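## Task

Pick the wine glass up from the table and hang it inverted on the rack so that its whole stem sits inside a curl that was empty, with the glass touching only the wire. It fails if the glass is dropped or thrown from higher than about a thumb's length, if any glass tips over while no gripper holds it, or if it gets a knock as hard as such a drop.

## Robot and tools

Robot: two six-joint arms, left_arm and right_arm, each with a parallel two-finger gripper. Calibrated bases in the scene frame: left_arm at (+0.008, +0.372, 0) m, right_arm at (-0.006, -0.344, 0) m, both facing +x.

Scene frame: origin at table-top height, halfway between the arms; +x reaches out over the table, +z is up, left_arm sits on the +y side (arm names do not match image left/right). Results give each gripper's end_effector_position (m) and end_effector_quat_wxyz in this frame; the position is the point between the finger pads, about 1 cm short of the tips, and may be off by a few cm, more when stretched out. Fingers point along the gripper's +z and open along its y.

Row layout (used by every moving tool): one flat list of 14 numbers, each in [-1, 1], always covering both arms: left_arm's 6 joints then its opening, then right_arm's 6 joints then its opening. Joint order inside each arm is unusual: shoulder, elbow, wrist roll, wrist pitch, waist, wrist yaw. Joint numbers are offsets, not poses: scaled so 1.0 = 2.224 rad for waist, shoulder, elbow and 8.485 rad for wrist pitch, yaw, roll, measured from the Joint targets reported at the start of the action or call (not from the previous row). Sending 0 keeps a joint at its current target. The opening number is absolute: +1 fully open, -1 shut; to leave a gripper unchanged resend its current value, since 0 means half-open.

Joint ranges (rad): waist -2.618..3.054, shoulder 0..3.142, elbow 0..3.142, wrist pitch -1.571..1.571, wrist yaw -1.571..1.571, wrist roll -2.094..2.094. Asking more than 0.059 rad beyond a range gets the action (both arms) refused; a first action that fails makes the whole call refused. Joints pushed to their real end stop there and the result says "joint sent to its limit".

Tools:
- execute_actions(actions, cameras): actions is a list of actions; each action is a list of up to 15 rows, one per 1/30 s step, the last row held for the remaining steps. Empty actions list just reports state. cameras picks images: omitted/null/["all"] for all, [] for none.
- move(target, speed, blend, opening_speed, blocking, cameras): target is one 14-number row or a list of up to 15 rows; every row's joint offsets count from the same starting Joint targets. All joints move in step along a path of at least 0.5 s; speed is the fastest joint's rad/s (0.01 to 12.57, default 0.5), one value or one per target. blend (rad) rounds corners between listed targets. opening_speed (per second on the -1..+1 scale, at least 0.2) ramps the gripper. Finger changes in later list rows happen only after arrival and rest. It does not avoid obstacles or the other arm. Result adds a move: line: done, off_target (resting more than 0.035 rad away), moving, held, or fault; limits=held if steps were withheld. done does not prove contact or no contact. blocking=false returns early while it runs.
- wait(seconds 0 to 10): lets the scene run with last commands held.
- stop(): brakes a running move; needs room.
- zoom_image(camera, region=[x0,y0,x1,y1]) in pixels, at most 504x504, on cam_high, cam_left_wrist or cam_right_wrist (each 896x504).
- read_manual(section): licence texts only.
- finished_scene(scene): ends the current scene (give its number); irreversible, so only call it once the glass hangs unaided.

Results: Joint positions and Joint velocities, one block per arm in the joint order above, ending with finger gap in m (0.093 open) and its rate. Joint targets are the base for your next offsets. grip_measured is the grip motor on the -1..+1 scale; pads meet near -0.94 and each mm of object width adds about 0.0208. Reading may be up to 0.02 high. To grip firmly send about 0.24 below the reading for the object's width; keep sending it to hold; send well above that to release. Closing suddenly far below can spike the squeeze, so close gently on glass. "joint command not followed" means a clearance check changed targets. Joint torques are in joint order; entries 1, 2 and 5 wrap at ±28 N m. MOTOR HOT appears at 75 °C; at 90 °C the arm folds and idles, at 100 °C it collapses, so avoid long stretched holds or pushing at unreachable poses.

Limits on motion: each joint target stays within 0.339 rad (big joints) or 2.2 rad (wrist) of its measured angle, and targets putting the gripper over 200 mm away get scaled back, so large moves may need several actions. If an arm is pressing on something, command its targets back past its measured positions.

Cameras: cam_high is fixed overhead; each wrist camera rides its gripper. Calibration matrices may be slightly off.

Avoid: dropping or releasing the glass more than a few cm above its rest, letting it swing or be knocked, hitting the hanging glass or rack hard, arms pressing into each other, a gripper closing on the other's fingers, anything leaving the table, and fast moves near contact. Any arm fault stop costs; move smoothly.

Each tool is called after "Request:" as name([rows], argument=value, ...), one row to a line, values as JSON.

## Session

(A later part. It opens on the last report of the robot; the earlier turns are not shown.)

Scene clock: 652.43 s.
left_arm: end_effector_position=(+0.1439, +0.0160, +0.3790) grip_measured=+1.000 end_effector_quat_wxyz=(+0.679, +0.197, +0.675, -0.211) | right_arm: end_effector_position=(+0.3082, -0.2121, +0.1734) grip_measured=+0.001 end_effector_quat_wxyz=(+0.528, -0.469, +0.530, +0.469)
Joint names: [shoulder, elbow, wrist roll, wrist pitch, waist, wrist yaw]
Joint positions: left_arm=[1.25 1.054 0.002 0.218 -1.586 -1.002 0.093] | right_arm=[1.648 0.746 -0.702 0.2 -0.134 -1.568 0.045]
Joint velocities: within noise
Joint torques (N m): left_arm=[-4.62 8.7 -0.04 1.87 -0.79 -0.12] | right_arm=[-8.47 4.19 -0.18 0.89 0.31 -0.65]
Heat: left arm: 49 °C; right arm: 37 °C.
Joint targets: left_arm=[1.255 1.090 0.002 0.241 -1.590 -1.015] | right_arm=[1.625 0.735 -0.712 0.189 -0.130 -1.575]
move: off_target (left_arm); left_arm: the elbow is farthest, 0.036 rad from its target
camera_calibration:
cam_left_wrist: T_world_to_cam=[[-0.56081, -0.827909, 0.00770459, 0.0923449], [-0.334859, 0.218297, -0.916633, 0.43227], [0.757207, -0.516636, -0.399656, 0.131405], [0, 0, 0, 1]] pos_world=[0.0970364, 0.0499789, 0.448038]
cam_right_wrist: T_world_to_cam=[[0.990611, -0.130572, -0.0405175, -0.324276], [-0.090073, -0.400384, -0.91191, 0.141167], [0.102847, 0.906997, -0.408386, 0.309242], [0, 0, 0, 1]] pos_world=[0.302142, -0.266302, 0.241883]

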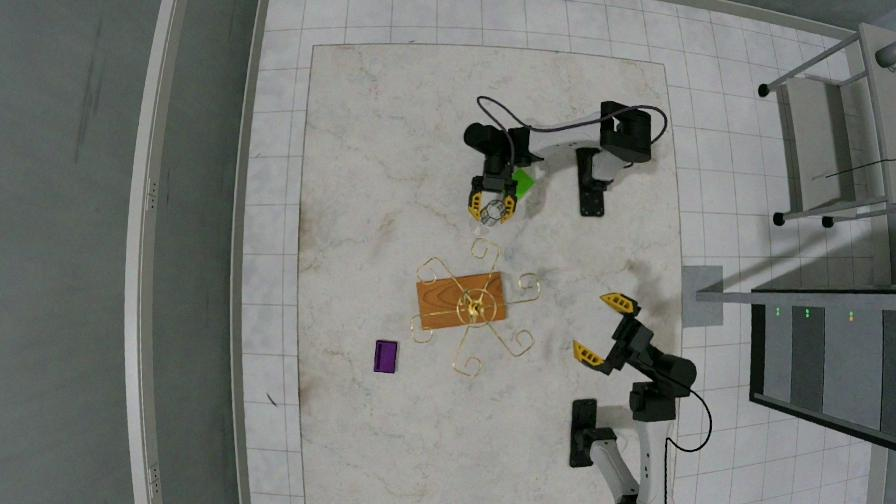

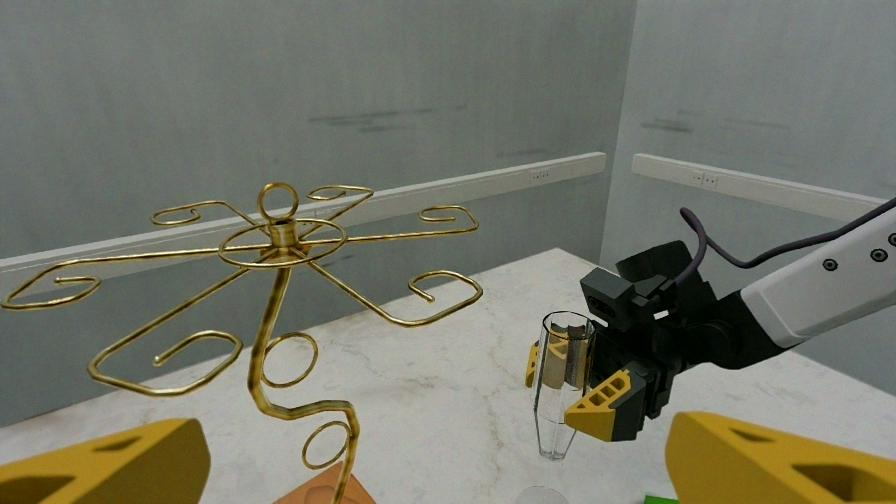

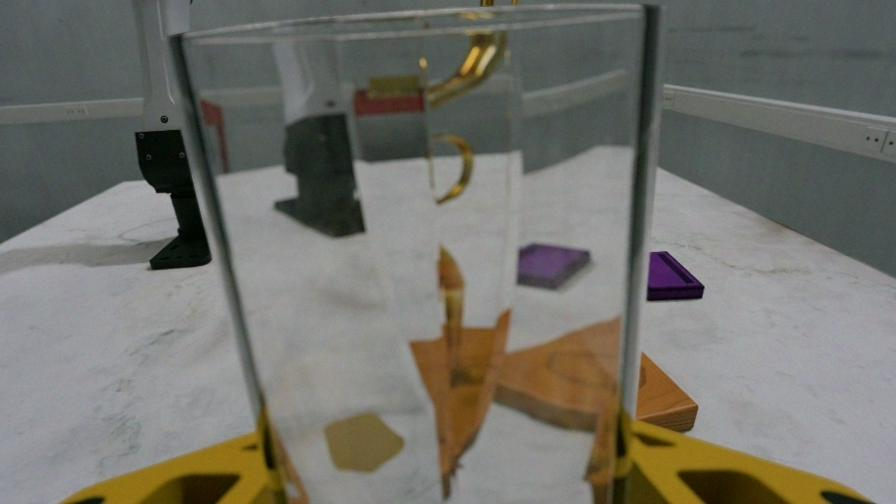

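Request:
move([
  [0, 0, 0, 0, 0, 0, 1, 0, 0.0202, 0, 0, 0, 0, -0.3],
  [0, 0, 0, 0, 0, 0, 1, 0, 0.1207, -0.0511, -0.0779, 0, 0, -0.3],
  [0, 0, 0, 0, 0, 0, 1, 0, 0.2212, -0.1023, -0.1558, -0.0470, 0, -0.3],
], speed=0.3, cameras=["cam_high", "cam_left_wrist", "cam_right_wrist"])

Scene clock: 747.80 s.
left_arm: end_effector_position=(+0.1439, +0.0160, +0.3790) grip_measured=+1.000 end_effector_quat_wxyz=(+0.679, +0.197, +0.675, -0.211) | right_arm: end_effector_position=(+0.3095, -0.2399, +0.2441) grip_measured=-0.002 end_effector_quat_wxyz=(+0.534, -0.441, +0.566, +0.447)
Joint names: [shoulder, elbow, wrist roll, wrist pitch, waist, wrist yaw]
Joint positions: left_arm=[1.25 1.054 0.002 0.218 -1.586 -1.002 0.093] | right_arm=[1.648 1.193 -1.545 -1.125 -0.227 -1.542 0.045]
Joint velocities: within noise
Joint torques (N m): left_arm=[-4.68 8.72 -0.08 1.79 -0.83 -0.11] | right_arm=[-8.81 7.88 -0.45 0.16 -0.77 -1.15]
Heat: left arm: 50 °C; right arm: 39 °C.
Joint targets: left_arm=[1.255 1.090 0.002 0.240 -1.590 -1.015] | right_arm=[1.625 1.227 -1.580 -1.133 -0.234 -1.575]
move: off_target (left_arm); left_arm: the elbow is farthest, 0.036 rad from its target
camera_calibration:
cam_left_wrist: T_world_to_cam=[[-0.56081, -0.827909, 0.00770459, 0.0923449], [-0.334859, 0.218297, -0.916633, 0.43227], [0.757207, -0.516636, -0.399656, 0.131405], [0, 0, 0, 1]] pos_world=[0.0970364, 0.0499789, 0.448038]
cam_right_wrist: T_world_to_cam=[[0.9723, -0.221795, -0.0737502, -0.334424], [-0.161196, -0.40781, -0.898725, 0.211637], [0.169256, 0.885719, -0.432266, 0.343461], [0, 0, 0, 1]] pos_world=[0.301143, -0.292076, 0.314006]

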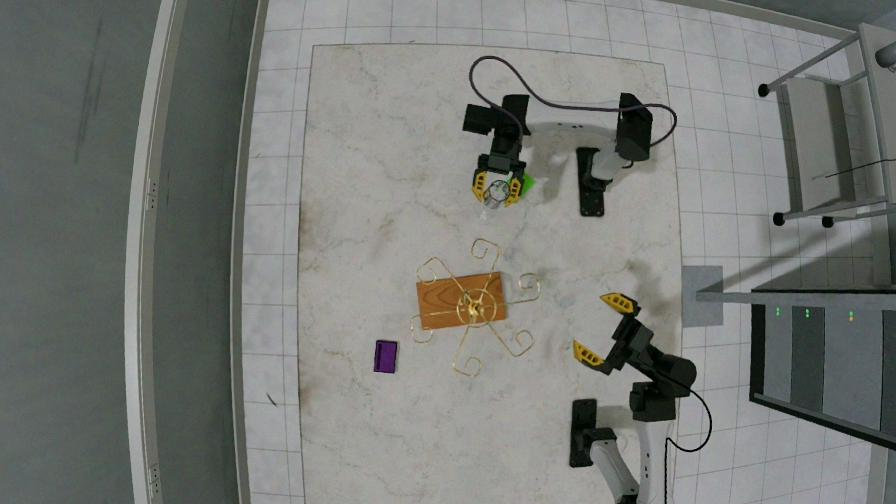

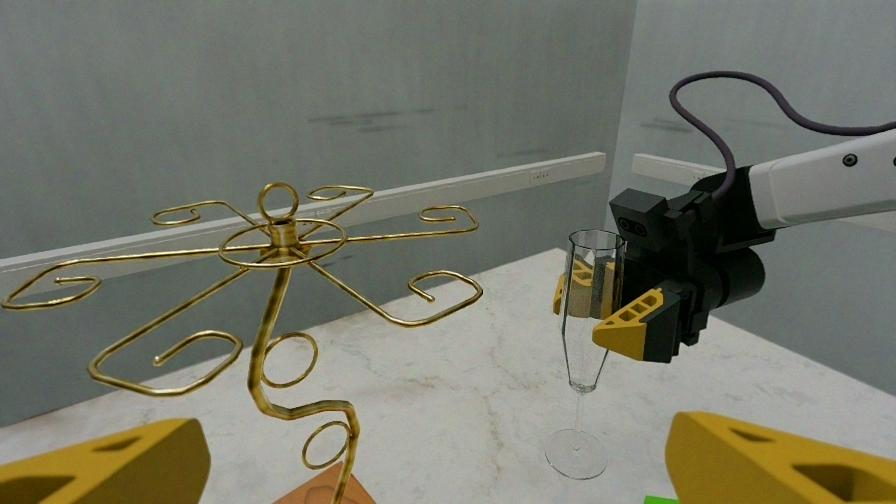

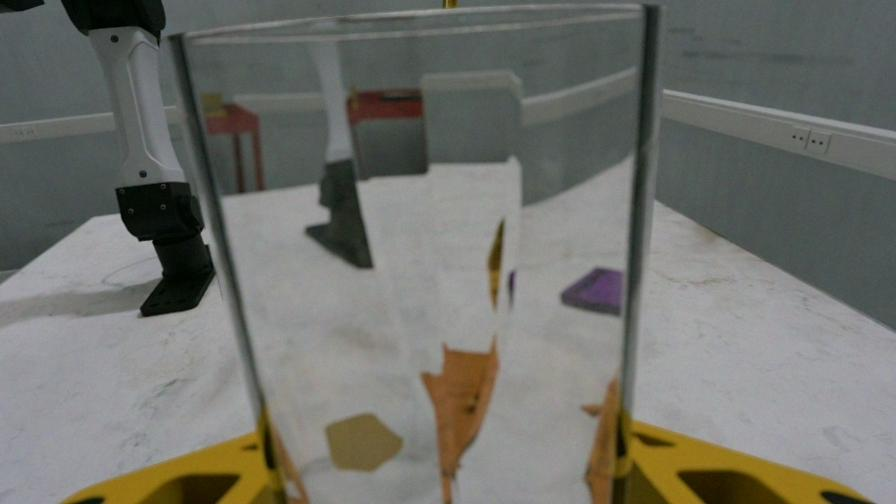

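Request:
zoom_image(camera="cam_left_wrist", region=[500, 210, 720, 500])

Scaled by 1.738 from the camera's 896x504 image, which has a finer 1280x720 frame.

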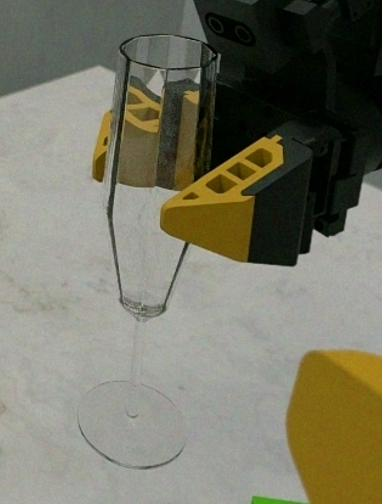

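Request:
move(target=[0, 0, 0, 0, 0, 0, 1, 0, 0, 0.3727, 0, 0, 0, -0.3], speed=0.9, cameras=["cam_high", "cam_left_wrist", "cam_right_wrist"])

Scene clock: 769.43 s.
left_arm: end_effector_position=(+0.1439, +0.0160, +0.3790) grip_measured=+1.000 end_effector_quat_wxyz=(+0.679, +0.197, +0.675, -0.211) | right_arm: end_effector_position=(+0.3094, -0.2399, +0.2441) grip_measured=-0.002 end_effector_quat_wxyz=(-0.441, +0.561, +0.447, +0.539)
Joint names: [shoulder, elbow, wrist roll, wrist pitch, waist, wrist yaw]
Joint positions: left_arm=[1.25 1.054 0.002 0.218 -1.586 -1.002 0.093] | right_arm=[1.648 1.193 1.573 -1.126 -0.227 -1.542 0.045]
Joint velocities: within noise
Joint torques (N m): left_arm=[-4.57 8.77 -0.07 1.85 -0.7 -0.08] | right_arm=[-8.8 7.92 0.02 0.1 -0.85 -1.11]
Heat: left arm: 50 °C; right arm: 39 °C.
Joint targets: left_arm=[1.255 1.090 0.002 0.240 -1.590 -1.015] | right_arm=[1.625 1.227 1.582 -1.133 -0.234 -1.575]
move: off_target (left_arm); left_arm: the elbow is farthest, 0.036 rad from its target
camera_calibration:
cam_left_wrist: T_world_to_cam=[[-0.56081, -0.827909, 0.00770459, 0.0923449], [-0.334859, 0.218297, -0.916633, 0.43227], [0.757207, -0.516636, -0.399656, 0.131405], [0, 0, 0, 1]] pos_world=[0.0970364, 0.0499789, 0.448038]
cam_right_wrist: T_world_to_cam=[[-0.978153, 0.201259, 0.0520721, 0.339843], [-0.0296135, -0.382825, 0.923346, -0.267895], [0.205766, 0.901632, 0.380422, 0.137554], [0, 0, 0, 1]] pos_world=[0.296182, -0.294976, 0.177335]

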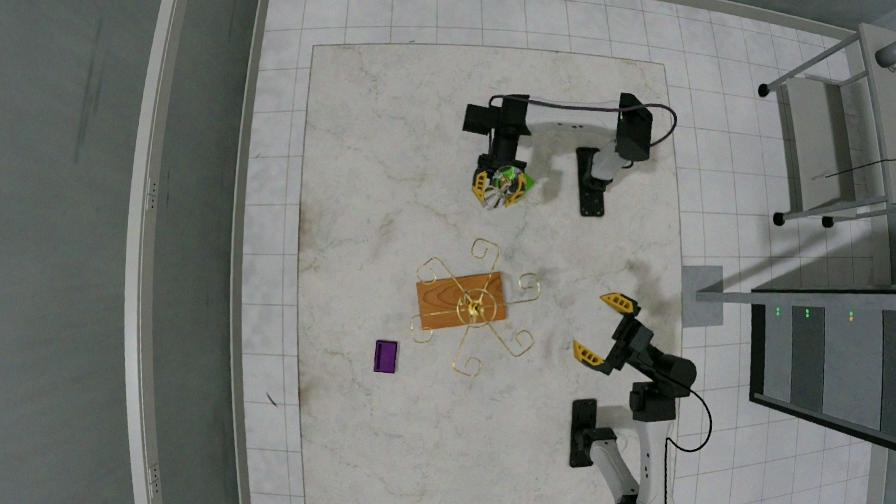

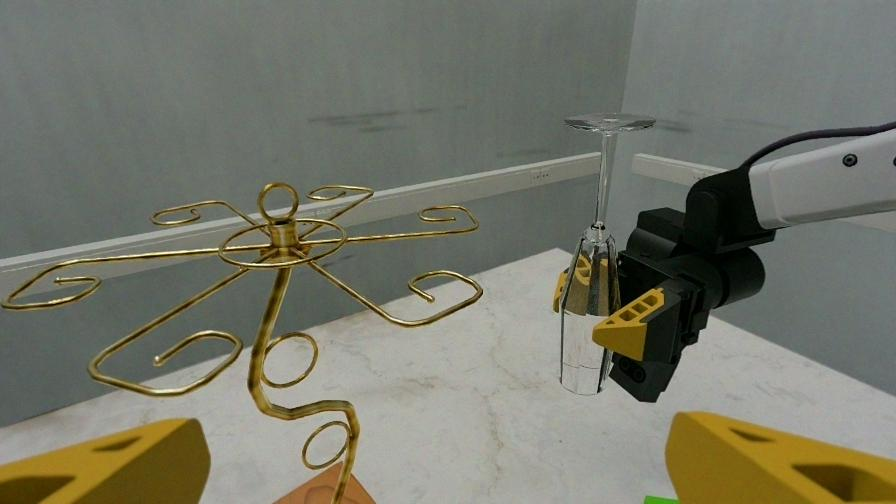

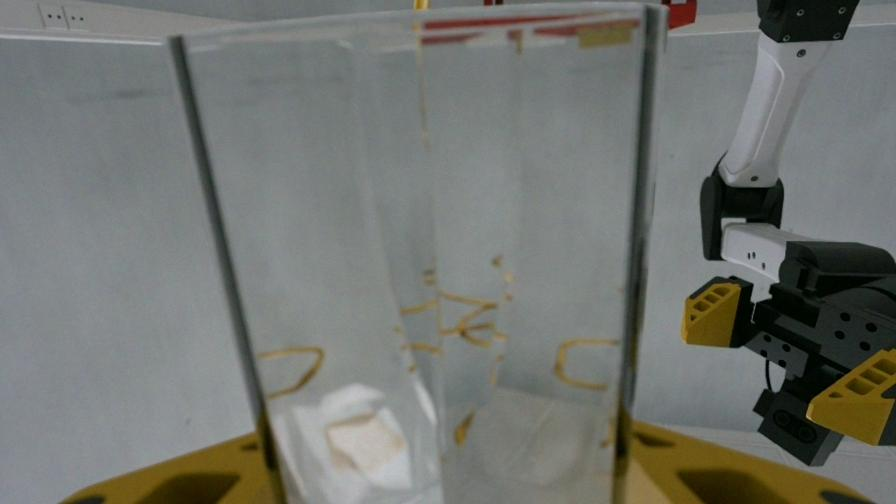

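Request:
zoom_image(camera="cam_high", region=[450, 150, 550, 220])

Request:
zoom_image(camera="cam_left_wrist", region=[390, 100, 710, 420])

Scaled by 5.040 from the camera's 896x504 image, which has a finer 1280x720 frame.

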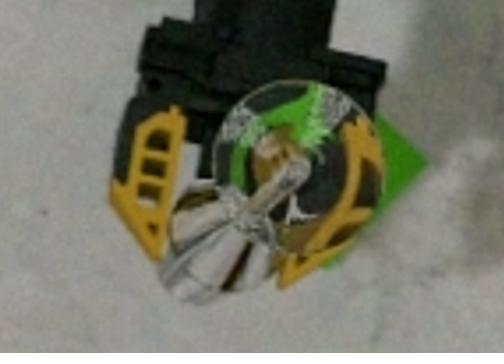

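Scaled by 1.575 from the camera's 896x504 image, which has a finer 1280x720 frame.

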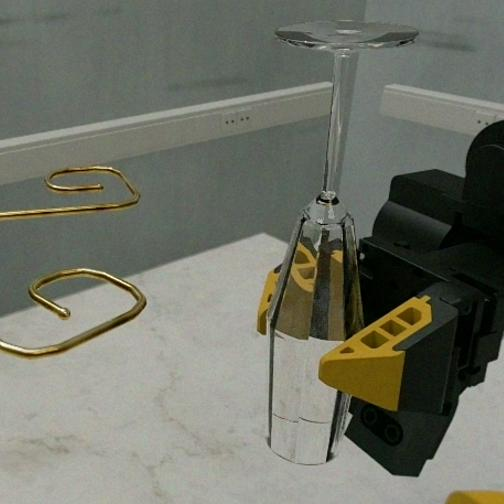

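Request:
move(target=[0, 0, 0, 0, 0, 0, 1, 0.2014, 0.1515, 0, 0.0133, 0.0818, 0, -0.3], speed=0.25, cameras=["cam_high", "cam_left_wrist"])

Request:
zoom_image(camera="cam_left_wrist", region=[380, 100, 700, 300])

Request:
zoom_image(camera="cam_high", region=[440, 200, 540, 280])

Scene clock: 909.97 s.
left_arm: end_effector_position=(+0.1439, +0.0160, +0.3790) grip_measured=+1.000 end_effector_quat_wxyz=(+0.680, +0.197, +0.675, -0.211) | right_arm: end_effector_position=(+0.3879, -0.1920, +0.1906) grip_measured=-0.003 end_effector_quat_wxyz=(-0.487, +0.521, +0.493, +0.500)
Joint names: [shoulder, elbow, wrist roll, wrist pitch, waist, wrist yaw]
Joint positions: left_arm=[1.25 1.054 0.002 0.219 -1.586 -1.002 0.093] | right_arm=[2.073 1.529 1.576 -1.036 -0.056 -1.543 0.045]
Joint velocities: within noise
Joint torques (N m): left_arm=[-4.59 8.72 -0.05 1.84 -0.72 -0.11] | right_arm=[-10.14 7.8 -0.01 0.37 0.34 -1.11]
Heat: left arm: 51 °C; right arm: 40 °C.
Joint targets: left_arm=[1.255 1.090 0.002 0.241 -1.590 -1.015] | right_arm=[2.073 1.564 1.583 -1.020 -0.052 -1.575]
move: off_target (left_arm); left_arm: the elbow is farthest, 0.036 rad from its target
camera_calibration:
cam_left_wrist: T_world_to_cam=[[-0.560825, -0.827895, 0.00807541, 0.0921794], [-0.334876, 0.217907, -0.91672, 0.43233], [0.757188, -0.516823, -0.39945, 0.131324], [0, 0, 0, 1]] pos_world=[0.0970364, 0.0499787, 0.448038]
Images, in order (width x height): cam_high 896x504, cam_left_wrist 896x504.

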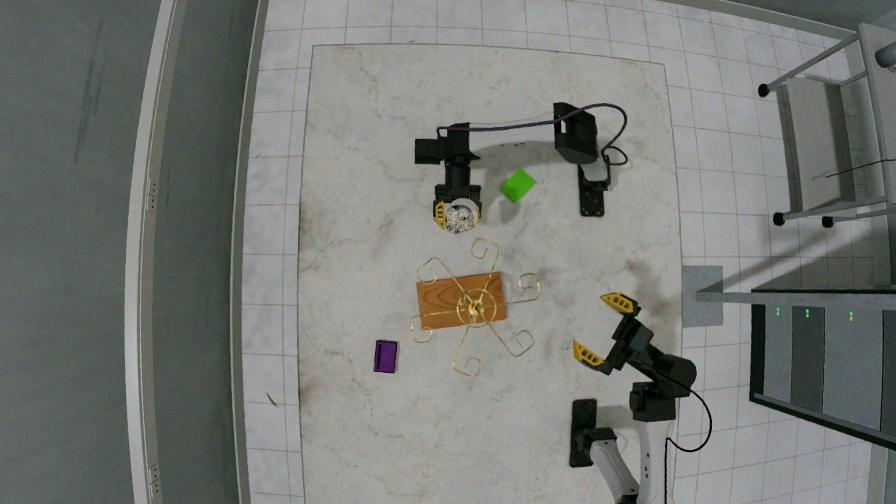

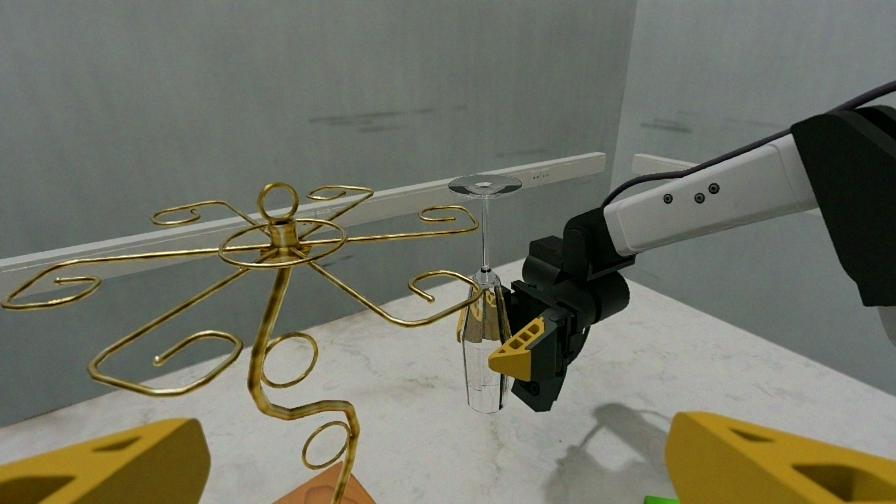

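Scaled by 1.575 from the camera's 896x504 image, which has a finer 1280x720 frame.

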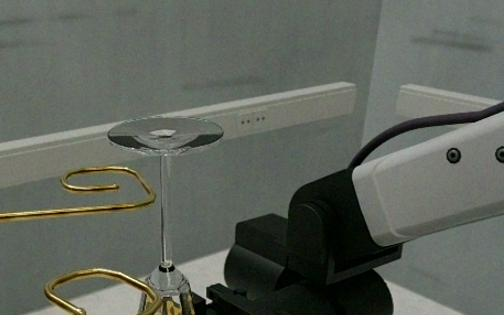

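Scaled by 5.040 from the camera's 896x504 image, which has a finer 1280x720 frame.

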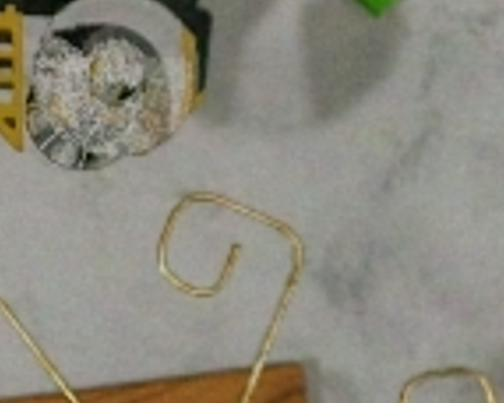

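Request:
zoom_image(camera="cam_high", region=[430, 190, 510, 270])

Scaled by 6.300 from the camera's 896x504 image, which has a finer 1280x720 frame.

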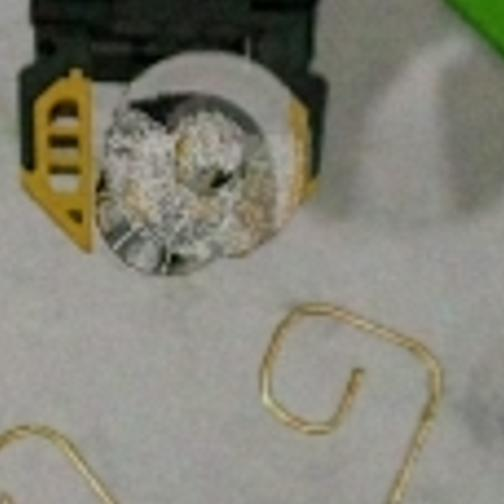

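Request:
move([
  [0, 0, 0, 0, 0, 0, 1, 0, 0.0319, 0, -0.0127, 0, 0, -0.3],
  [0, 0, 0, 0, 0, 0, 1, 0.0508, 0.1151, 0, -0.0194, 0.0818, 0, -0.3],
], speed=0.2, cameras=["cam_high", "cam_left_wrist"])

Request:
zoom_image(camera="cam_left_wrist", region=[360, 120, 560, 280])

Request:
zoom_image(camera="cam_high", region=[430, 210, 510, 290])

Scene clock: 1080.33 s.
left_arm: end_effector_position=(+0.1439, +0.0160, +0.3790) grip_measured=+1.000 end_effector_quat_wxyz=(+0.680, +0.197, +0.675, -0.211) | right_arm: end_effector_position=(+0.3872, -0.1173, +0.2111) grip_measured=-0.003 end_effector_quat_wxyz=(+0.527, -0.469, -0.542, -0.457)
Joint names: [shoulder, elbow, wrist roll, wrist pitch, waist, wrist yaw]
Joint positions: left_arm=[1.25 1.054 0.002 0.219 -1.586 -1.002 0.093] | right_arm=[2.184 1.785 1.576 -1.167 0.129 -1.544 0.045]
Joint velocities: within noise
Joint torques (N m): left_arm=[-4.44 8.69 -0.06 1.81 -0.73 -0.13] | right_arm=[-10.67 8.13 -0.01 0.03 -0.1 -1.1]
Heat: left arm: 52 °C; right arm: 45 °C.
Joint targets: left_arm=[1.255 1.090 0.002 0.241 -1.590 -1.015] | right_arm=[2.186 1.820 1.583 -1.184 0.130 -1.576]
move: off_target (left_arm); left_arm: the elbow is farthest, 0.036 rad from its target
camera_calibration:
cam_left_wrist: T_world_to_cam=[[-0.560825, -0.827895, 0.00807541, 0.0921794], [-0.334876, 0.217907, -0.91672, 0.43233], [0.757188, -0.516823, -0.39945, 0.131324], [0, 0, 0, 1]] pos_world=[0.0970364, 0.0499787, 0.448038]
Images, in order (width x height): cam_high 896x504, cam_left_wrist 896x504.

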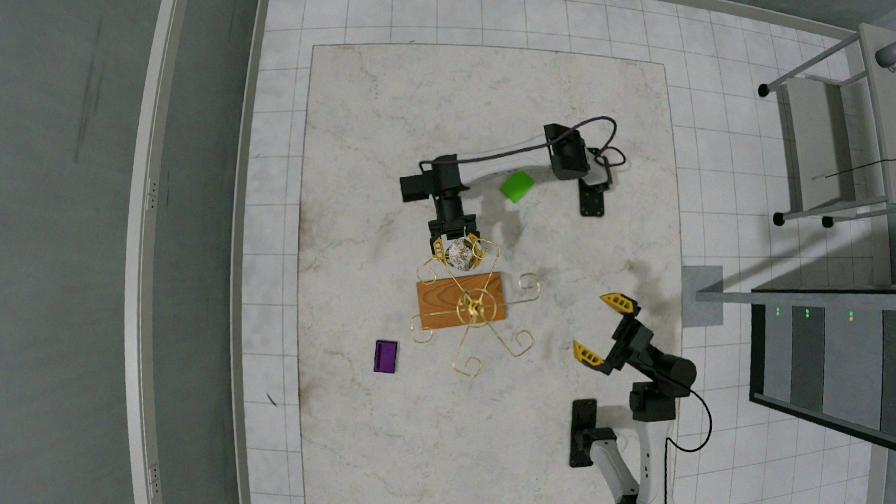

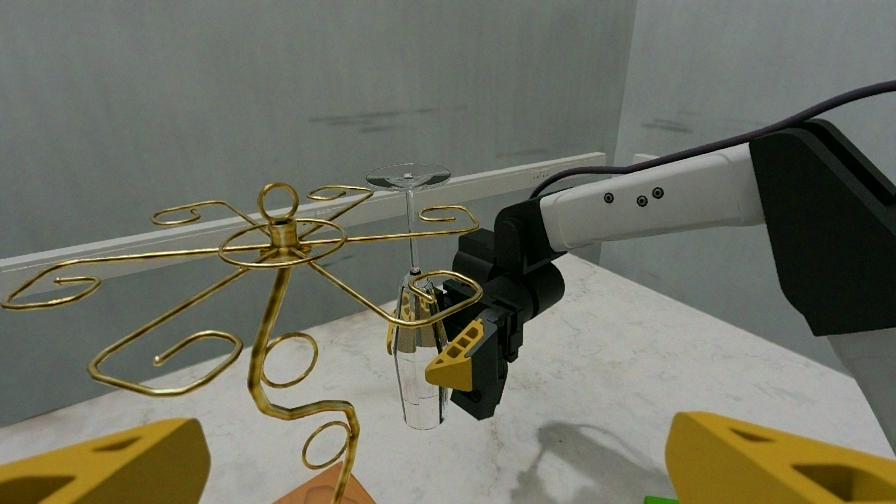

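Scaled by 2.520 from the camera's 896x504 image, which has a finer 1280x720 frame.

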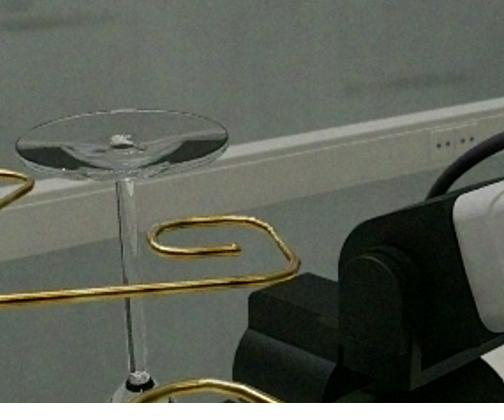

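Scaled by 6.300 from the camera's 896x504 image, which has a finer 1280x720 frame.

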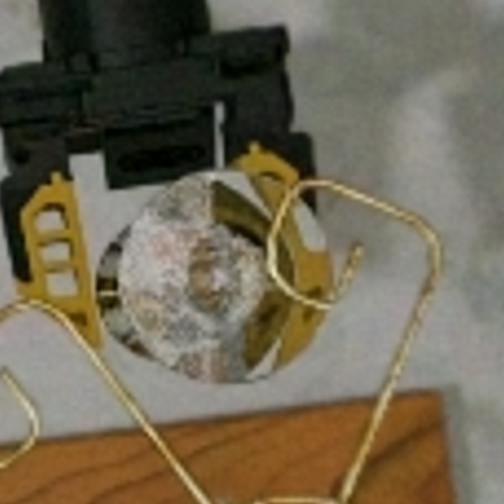

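Request:
move([
  [0, 0, 0, 0, 0, 0, 1, -0.0081, -0.0171, 0, 0.0032, 0, 0, -0.3],
  [0, 0, 0, 0, 0, 0, 1, -0.0396, -0.0656, 0, 0.0078, 0.0292, 0, -0.3],
], speed=0.12, cameras=["cam_high", "cam_left_wrist"])

Request:
zoom_image(camera="cam_high", region=[440, 220, 520, 300])

Request:
zoom_image(camera="cam_left_wrist", region=[360, 120, 560, 280])

Scene clock: 1120.57 s.
left_arm: end_effector_position=(+0.1439, +0.0160, +0.3790) grip_measured=+1.000 end_effector_quat_wxyz=(+0.680, +0.197, +0.675, -0.211) | right_arm: end_effector_position=(+0.3585, -0.0968, +0.2025) grip_measured=-0.003 end_effector_quat_wxyz=(+0.547, -0.460, -0.550, -0.433)
Joint names: [shoulder, elbow, wrist roll, wrist pitch, waist, wrist yaw]
Joint positions: left_arm=[1.25 1.054 0.002 0.219 -1.586 -1.002 0.093] | right_arm=[2.141 1.682 1.576 -1.134 0.189 -1.544 0.045]
Joint velocities: within noise
Joint torques (N m): left_arm=[-4.6 8.69 -0.11 1.82 -0.68 -0.13] | right_arm=[-14.61 4.67 0 0.29 0.35 -1.1]
Heat: left arm: 53 °C; right arm: 44 °C.
Joint targets: left_arm=[1.255 1.090 0.002 0.241 -1.590 -1.015] | right_arm=[2.098 1.674 1.583 -1.118 0.195 -1.576]
move: off_target (left_arm, right_arm); left_arm: the elbow is farthest, 0.036 rad from its target; right_arm: the shoulder is farthest, 0.043 rad from its target
camera_calibration:
cam_left_wrist: T_world_to_cam=[[-0.560825, -0.827895, 0.00807541, 0.0921794], [-0.334876, 0.217907, -0.91672, 0.43233], [0.757188, -0.516823, -0.39945, 0.131324], [0, 0, 0, 1]] pos_world=[0.0970364, 0.0499787, 0.448038]
Images, in order (width x height): cam_high 896x504, cam_left_wrist 896x504.

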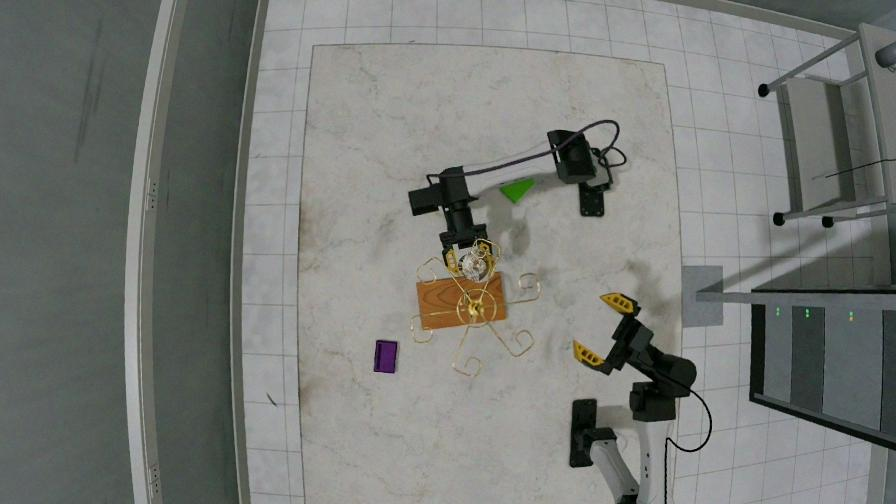

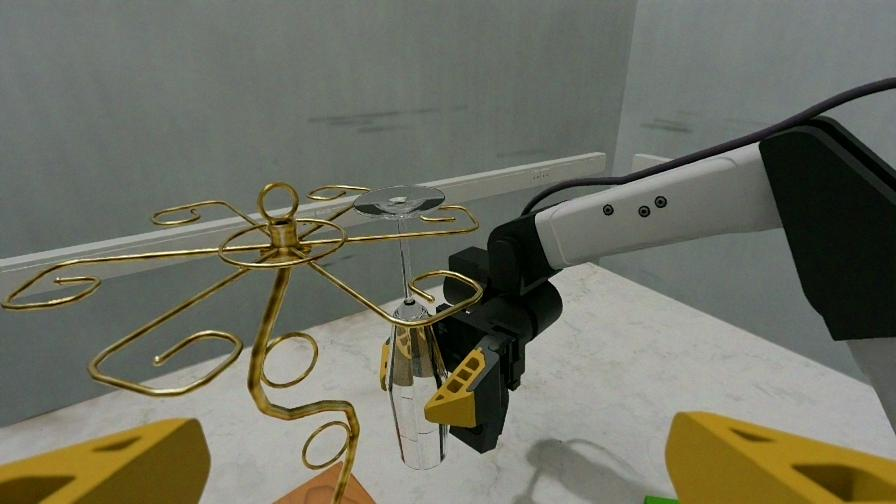

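Scaled by 6.300 from the camera's 896x504 image, which has a finer 1280x720 frame.

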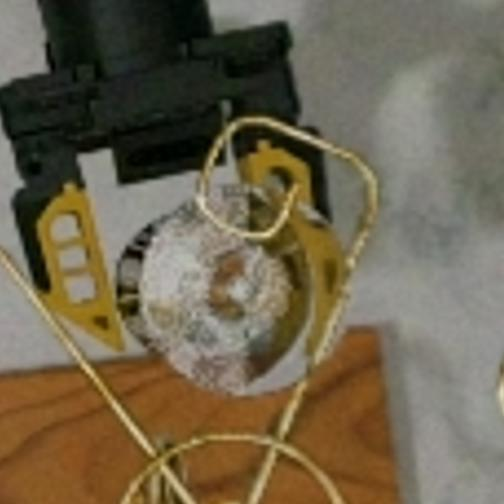

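Scaled by 2.520 from the camera's 896x504 image, which has a finer 1280x720 frame.

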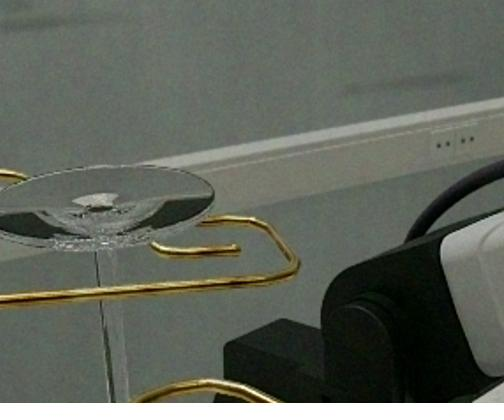

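Request:
move(target=[0, 0, 0, 0, 0, 0, 1, -0.0355, -0.0549, 0, 0.0081, -0.0078, 0, -0.3], speed=0.12, cameras=["cam_high", "cam_left_wrist"])

Request:
zoom_image(camera="cam_high", region=[440, 220, 520, 300])

Request:
zoom_image(camera="cam_left_wrist", region=[360, 140, 520, 300])

Scene clock: 1168.63 s.
left_arm: end_effector_position=(+0.1439, +0.0160, +0.3790) grip_measured=+1.000 end_effector_quat_wxyz=(+0.680, +0.197, +0.675, -0.211) | right_arm: end_effector_position=(+0.3413, -0.1023, +0.2033) grip_measured=-0.003 end_effector_quat_wxyz=(+0.540, -0.454, -0.555, -0.442)
Joint names: [shoulder, elbow, wrist roll, wrist pitch, waist, wrist yaw]
Joint positions: left_arm=[1.25 1.054 0.002 0.219 -1.586 -1.002 0.093] | right_arm=[2.06 1.56 1.576 -1.066 0.184 -1.544 0.045]
Joint velocities: within noise
Joint torques (N m): left_arm=[-4.36 8.68 -0.06 1.84 -0.73 -0.15] | right_arm=[-13.86 4.52 0 0.35 -0.8 -1.1]
Heat: left arm: 53 °C; right arm: 57 °C.
Joint targets: left_arm=[1.255 1.090 0.002 0.241 -1.590 -1.015] | right_arm=[2.019 1.552 1.583 -1.050 0.178 -1.576]
move: off_target (left_arm, right_arm); left_arm: the elbow is farthest, 0.036 rad from its target; right_arm: the shoulder is farthest, 0.041 rad from its target
camera_calibration:
cam_left_wrist: T_world_to_cam=[[-0.560825, -0.827895, 0.00807541, 0.0921794], [-0.334876, 0.217907, -0.91672, 0.43233], [0.757188, -0.516823, -0.39945, 0.131324], [0, 0, 0, 1]] pos_world=[0.0970364, 0.0499787, 0.448038]
Images, in order (width x height): cam_high 896x504, cam_left_wrist 896x504.

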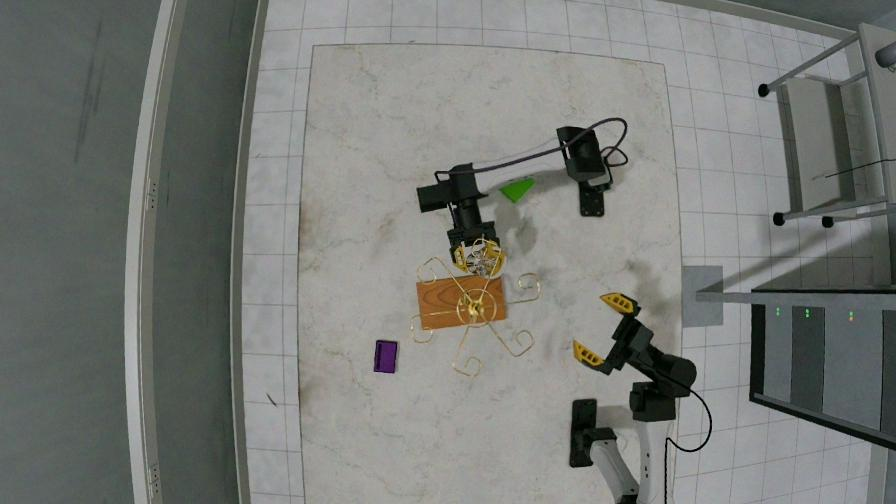

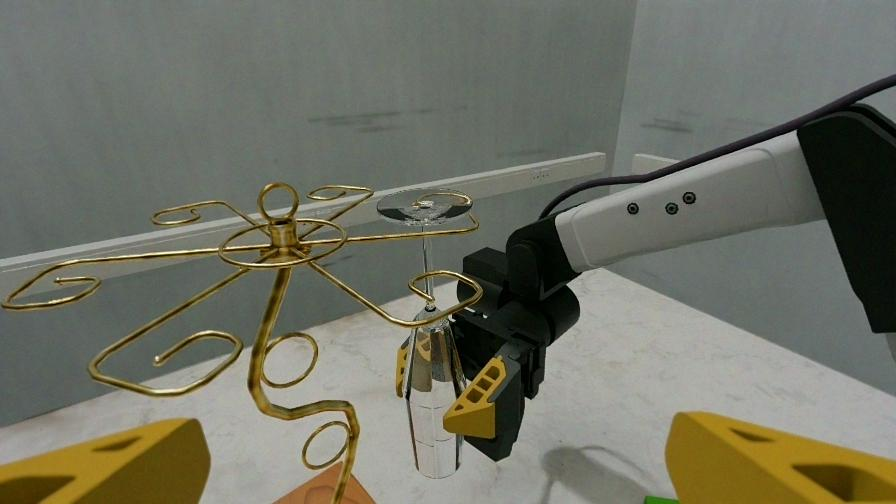

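Scaled by 6.300 from the camera's 896x504 image, which has a finer 1280x720 frame.

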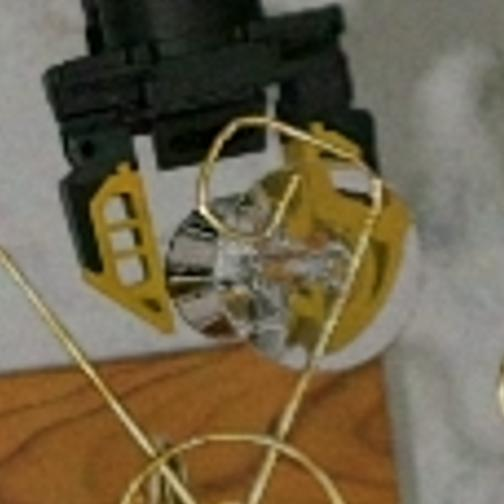

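Scaled by 3.150 from the camera's 896x504 image, which has a finer 1280x720 frame.

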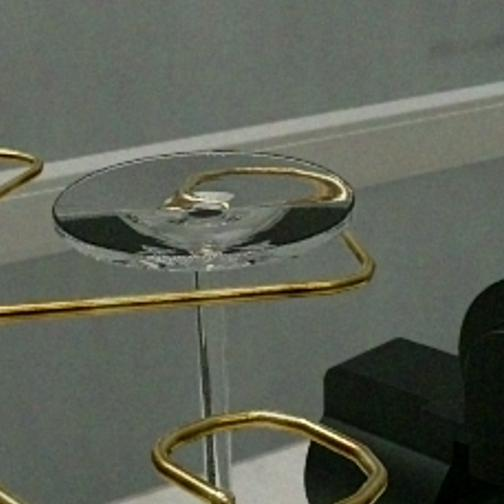

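Request:
zoom_image(camera="cam_high", region=[465, 235, 515, 285])

Scaled by 10.080 from the camera's 896x504 image, which has a finer 1280x720 frame.

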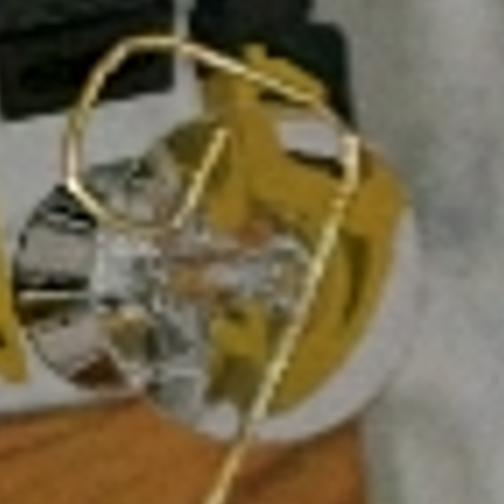

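Request:
move([
  [0, 0, 0, 0, 0, 0, 1, -0.0216, -0.0324, 0, 0.0029, -0.0173, 0, -0.3],
  [0, 0, 0, 0, 0, 0, 1, -0.0384, -0.0569, 0, 0.0049, -0.0299, 0, -0.3],
], speed=0.1, cameras=["cam_high", "cam_left_wrist"])

Request:
zoom_image(camera="cam_high", region=[465, 225, 515, 275])

Request:
zoom_image(camera="cam_left_wrist", region=[380, 150, 520, 290])

Scene clock: 1218.60 s.
left_arm: end_effector_position=(+0.1439, +0.0160, +0.3790) grip_measured=+1.000 end_effector_quat_wxyz=(+0.680, +0.197, +0.675, -0.211) | right_arm: end_effector_position=(+0.3335, -0.1291, +0.2040) grip_measured=-0.003 end_effector_quat_wxyz=(+0.524, -0.471, -0.540, -0.460)
Joint names: [shoulder, elbow, wrist roll, wrist pitch, waist, wrist yaw]
Joint positions: left_arm=[1.25 1.054 0.002 0.219 -1.586 -1.002 0.093] | right_arm=[1.971 1.433 1.576 -1.025 0.118 -1.544 0.045]
Joint velocities: within noise
Joint torques (N m): left_arm=[-4.6 8.68 -0.04 1.86 -0.69 -0.1] | right_arm=[-12.77 4.52 0 0.35 -0.58 -1.08]
Heat: left arm: 53 °C; right arm: 53 °C.
Joint targets: left_arm=[1.255 1.090 0.002 0.241 -1.590 -1.015] | right_arm=[1.933 1.425 1.583 -1.008 0.111 -1.576]
move: off_target (left_arm, right_arm); left_arm: the elbow is farthest, 0.036 rad from its target; right_arm: the shoulder is farthest, 0.038 rad from its target
camera_calibration:
cam_left_wrist: T_world_to_cam=[[-0.560825, -0.827895, 0.00807541, 0.0921794], [-0.334876, 0.217907, -0.91672, 0.43233], [0.757188, -0.516823, -0.39945, 0.131324], [0, 0, 0, 1]] pos_world=[0.0970364, 0.0499787, 0.448038]
Images, in order (width x height): cam_high 896x504, cam_left_wrist 896x504.

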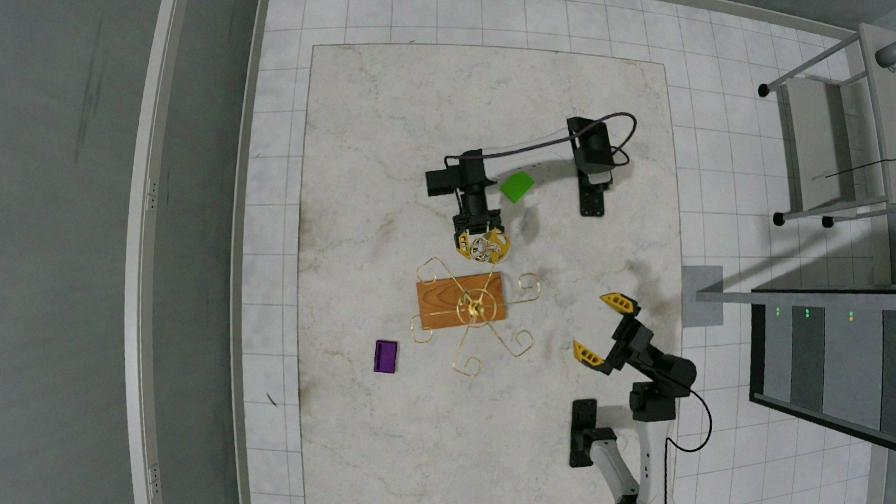

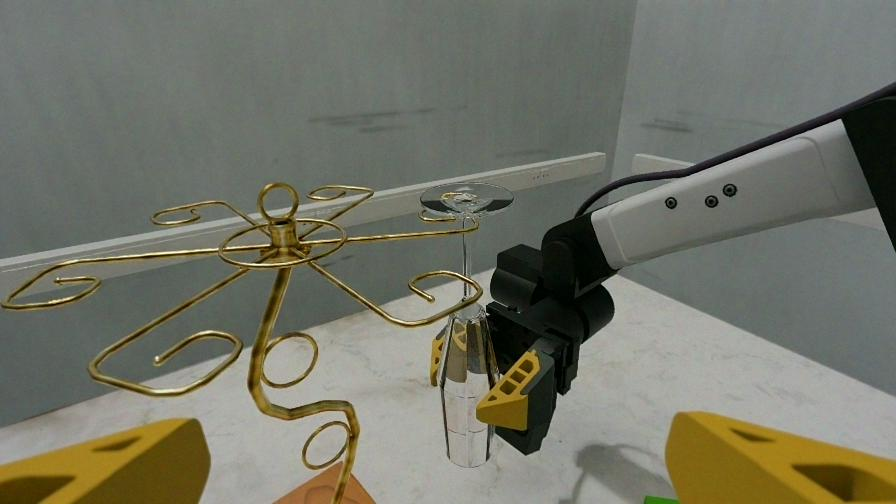

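Scaled by 10.080 from the camera's 896x504 image, which has a finer 1280x720 frame.

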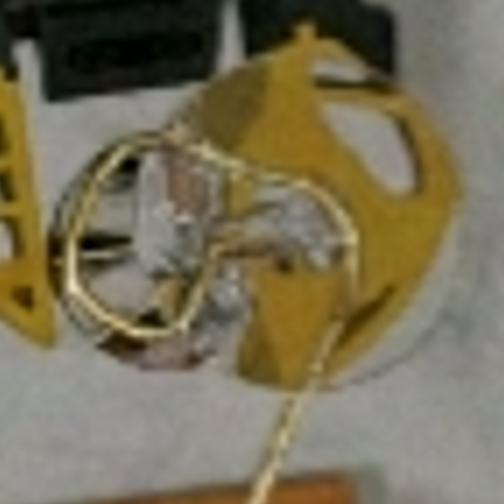

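Scaled by 3.600 from the camera's 896x504 image, which has a finer 1280x720 frame.

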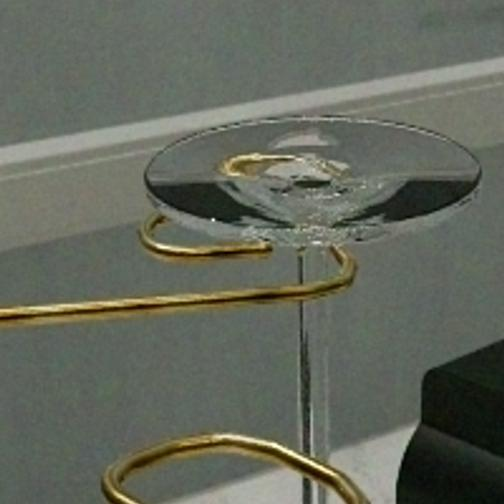

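Request:
move(target=[0, 0, 0, 0, 0, 0, 1, 0.0241, -0.0056, 0, 0.0027, 0.0063, 0, -0.3], speed=0.06, cameras=["cam_high", "cam_left_wrist"])

Request:
zoom_image(camera="cam_high", region=[465, 225, 515, 275])

Request:
zoom_image(camera="cam_left_wrist", region=[390, 160, 510, 280])

Scene clock: 1273.80 s.
left_arm: end_effector_position=(+0.1439, +0.0160, +0.3790) grip_measured=+1.000 end_effector_quat_wxyz=(+0.680, +0.197, +0.675, -0.211) | right_arm: end_effector_position=(+0.3344, -0.1290, +0.1956) grip_measured=-0.003 end_effector_quat_wxyz=(+0.525, -0.473, -0.539, -0.459)
Joint names: [shoulder, elbow, wrist roll, wrist pitch, waist, wrist yaw]
Joint positions: left_arm=[1.25 1.054 0.002 0.219 -1.586 -1.002 0.093] | right_arm=[1.986 1.42 1.576 -1.002 0.118 -1.544 0.045]
Joint velocities: within noise
Joint torques (N m): left_arm=[-4.6 8.77 -0.08 1.8 -0.68 -0.09] | right_arm=[-9.07 4.55 0 0.33 0.55 -1.07]
Heat: left arm: 53 °C; right arm: 53 °C.
Joint targets: left_arm=[1.255 1.090 0.002 0.241 -1.590 -1.015] | right_arm=[1.987 1.413 1.583 -0.985 0.125 -1.576]
move: off_target (left_arm); left_arm: the elbow is farthest, 0.036 rad from its target
camera_calibration:
cam_left_wrist: T_world_to_cam=[[-0.560825, -0.827895, 0.00807541, 0.0921794], [-0.334876, 0.217907, -0.91672, 0.43233], [0.757188, -0.516823, -0.39945, 0.131324], [0, 0, 0, 1]] pos_world=[0.0970364, 0.0499787, 0.448038]
Images, in order (width x height): cam_high 896x504, cam_left_wrist 896x504.

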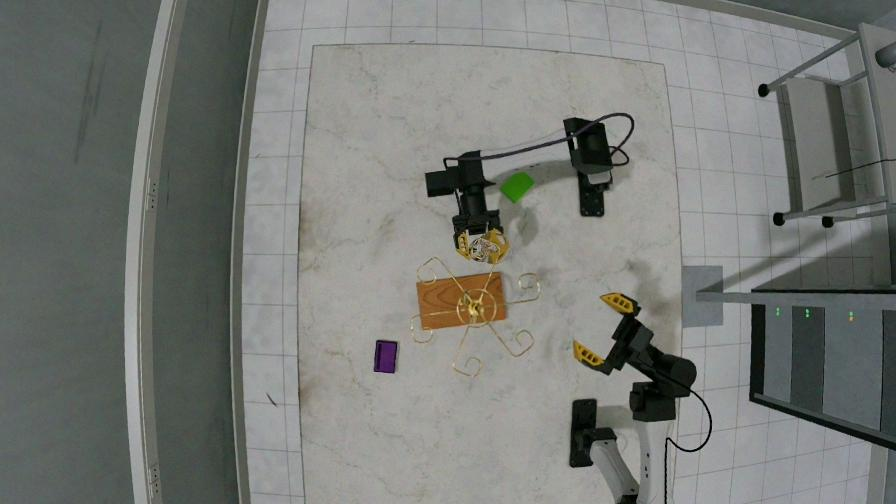

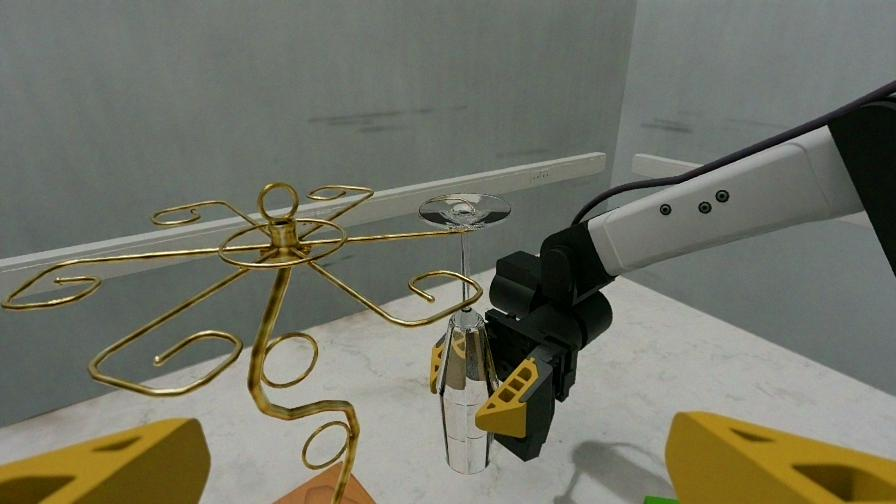

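Scaled by 10.080 from the camera's 896x504 image, which has a finer 1280x720 frame.

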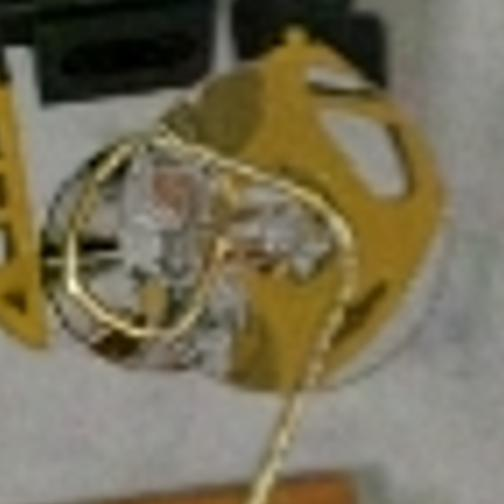

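Scaled by 4.200 from the camera's 896x504 image, which has a finer 1280x720 frame.

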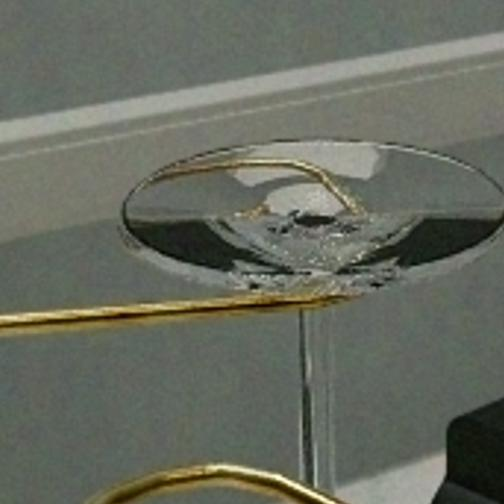

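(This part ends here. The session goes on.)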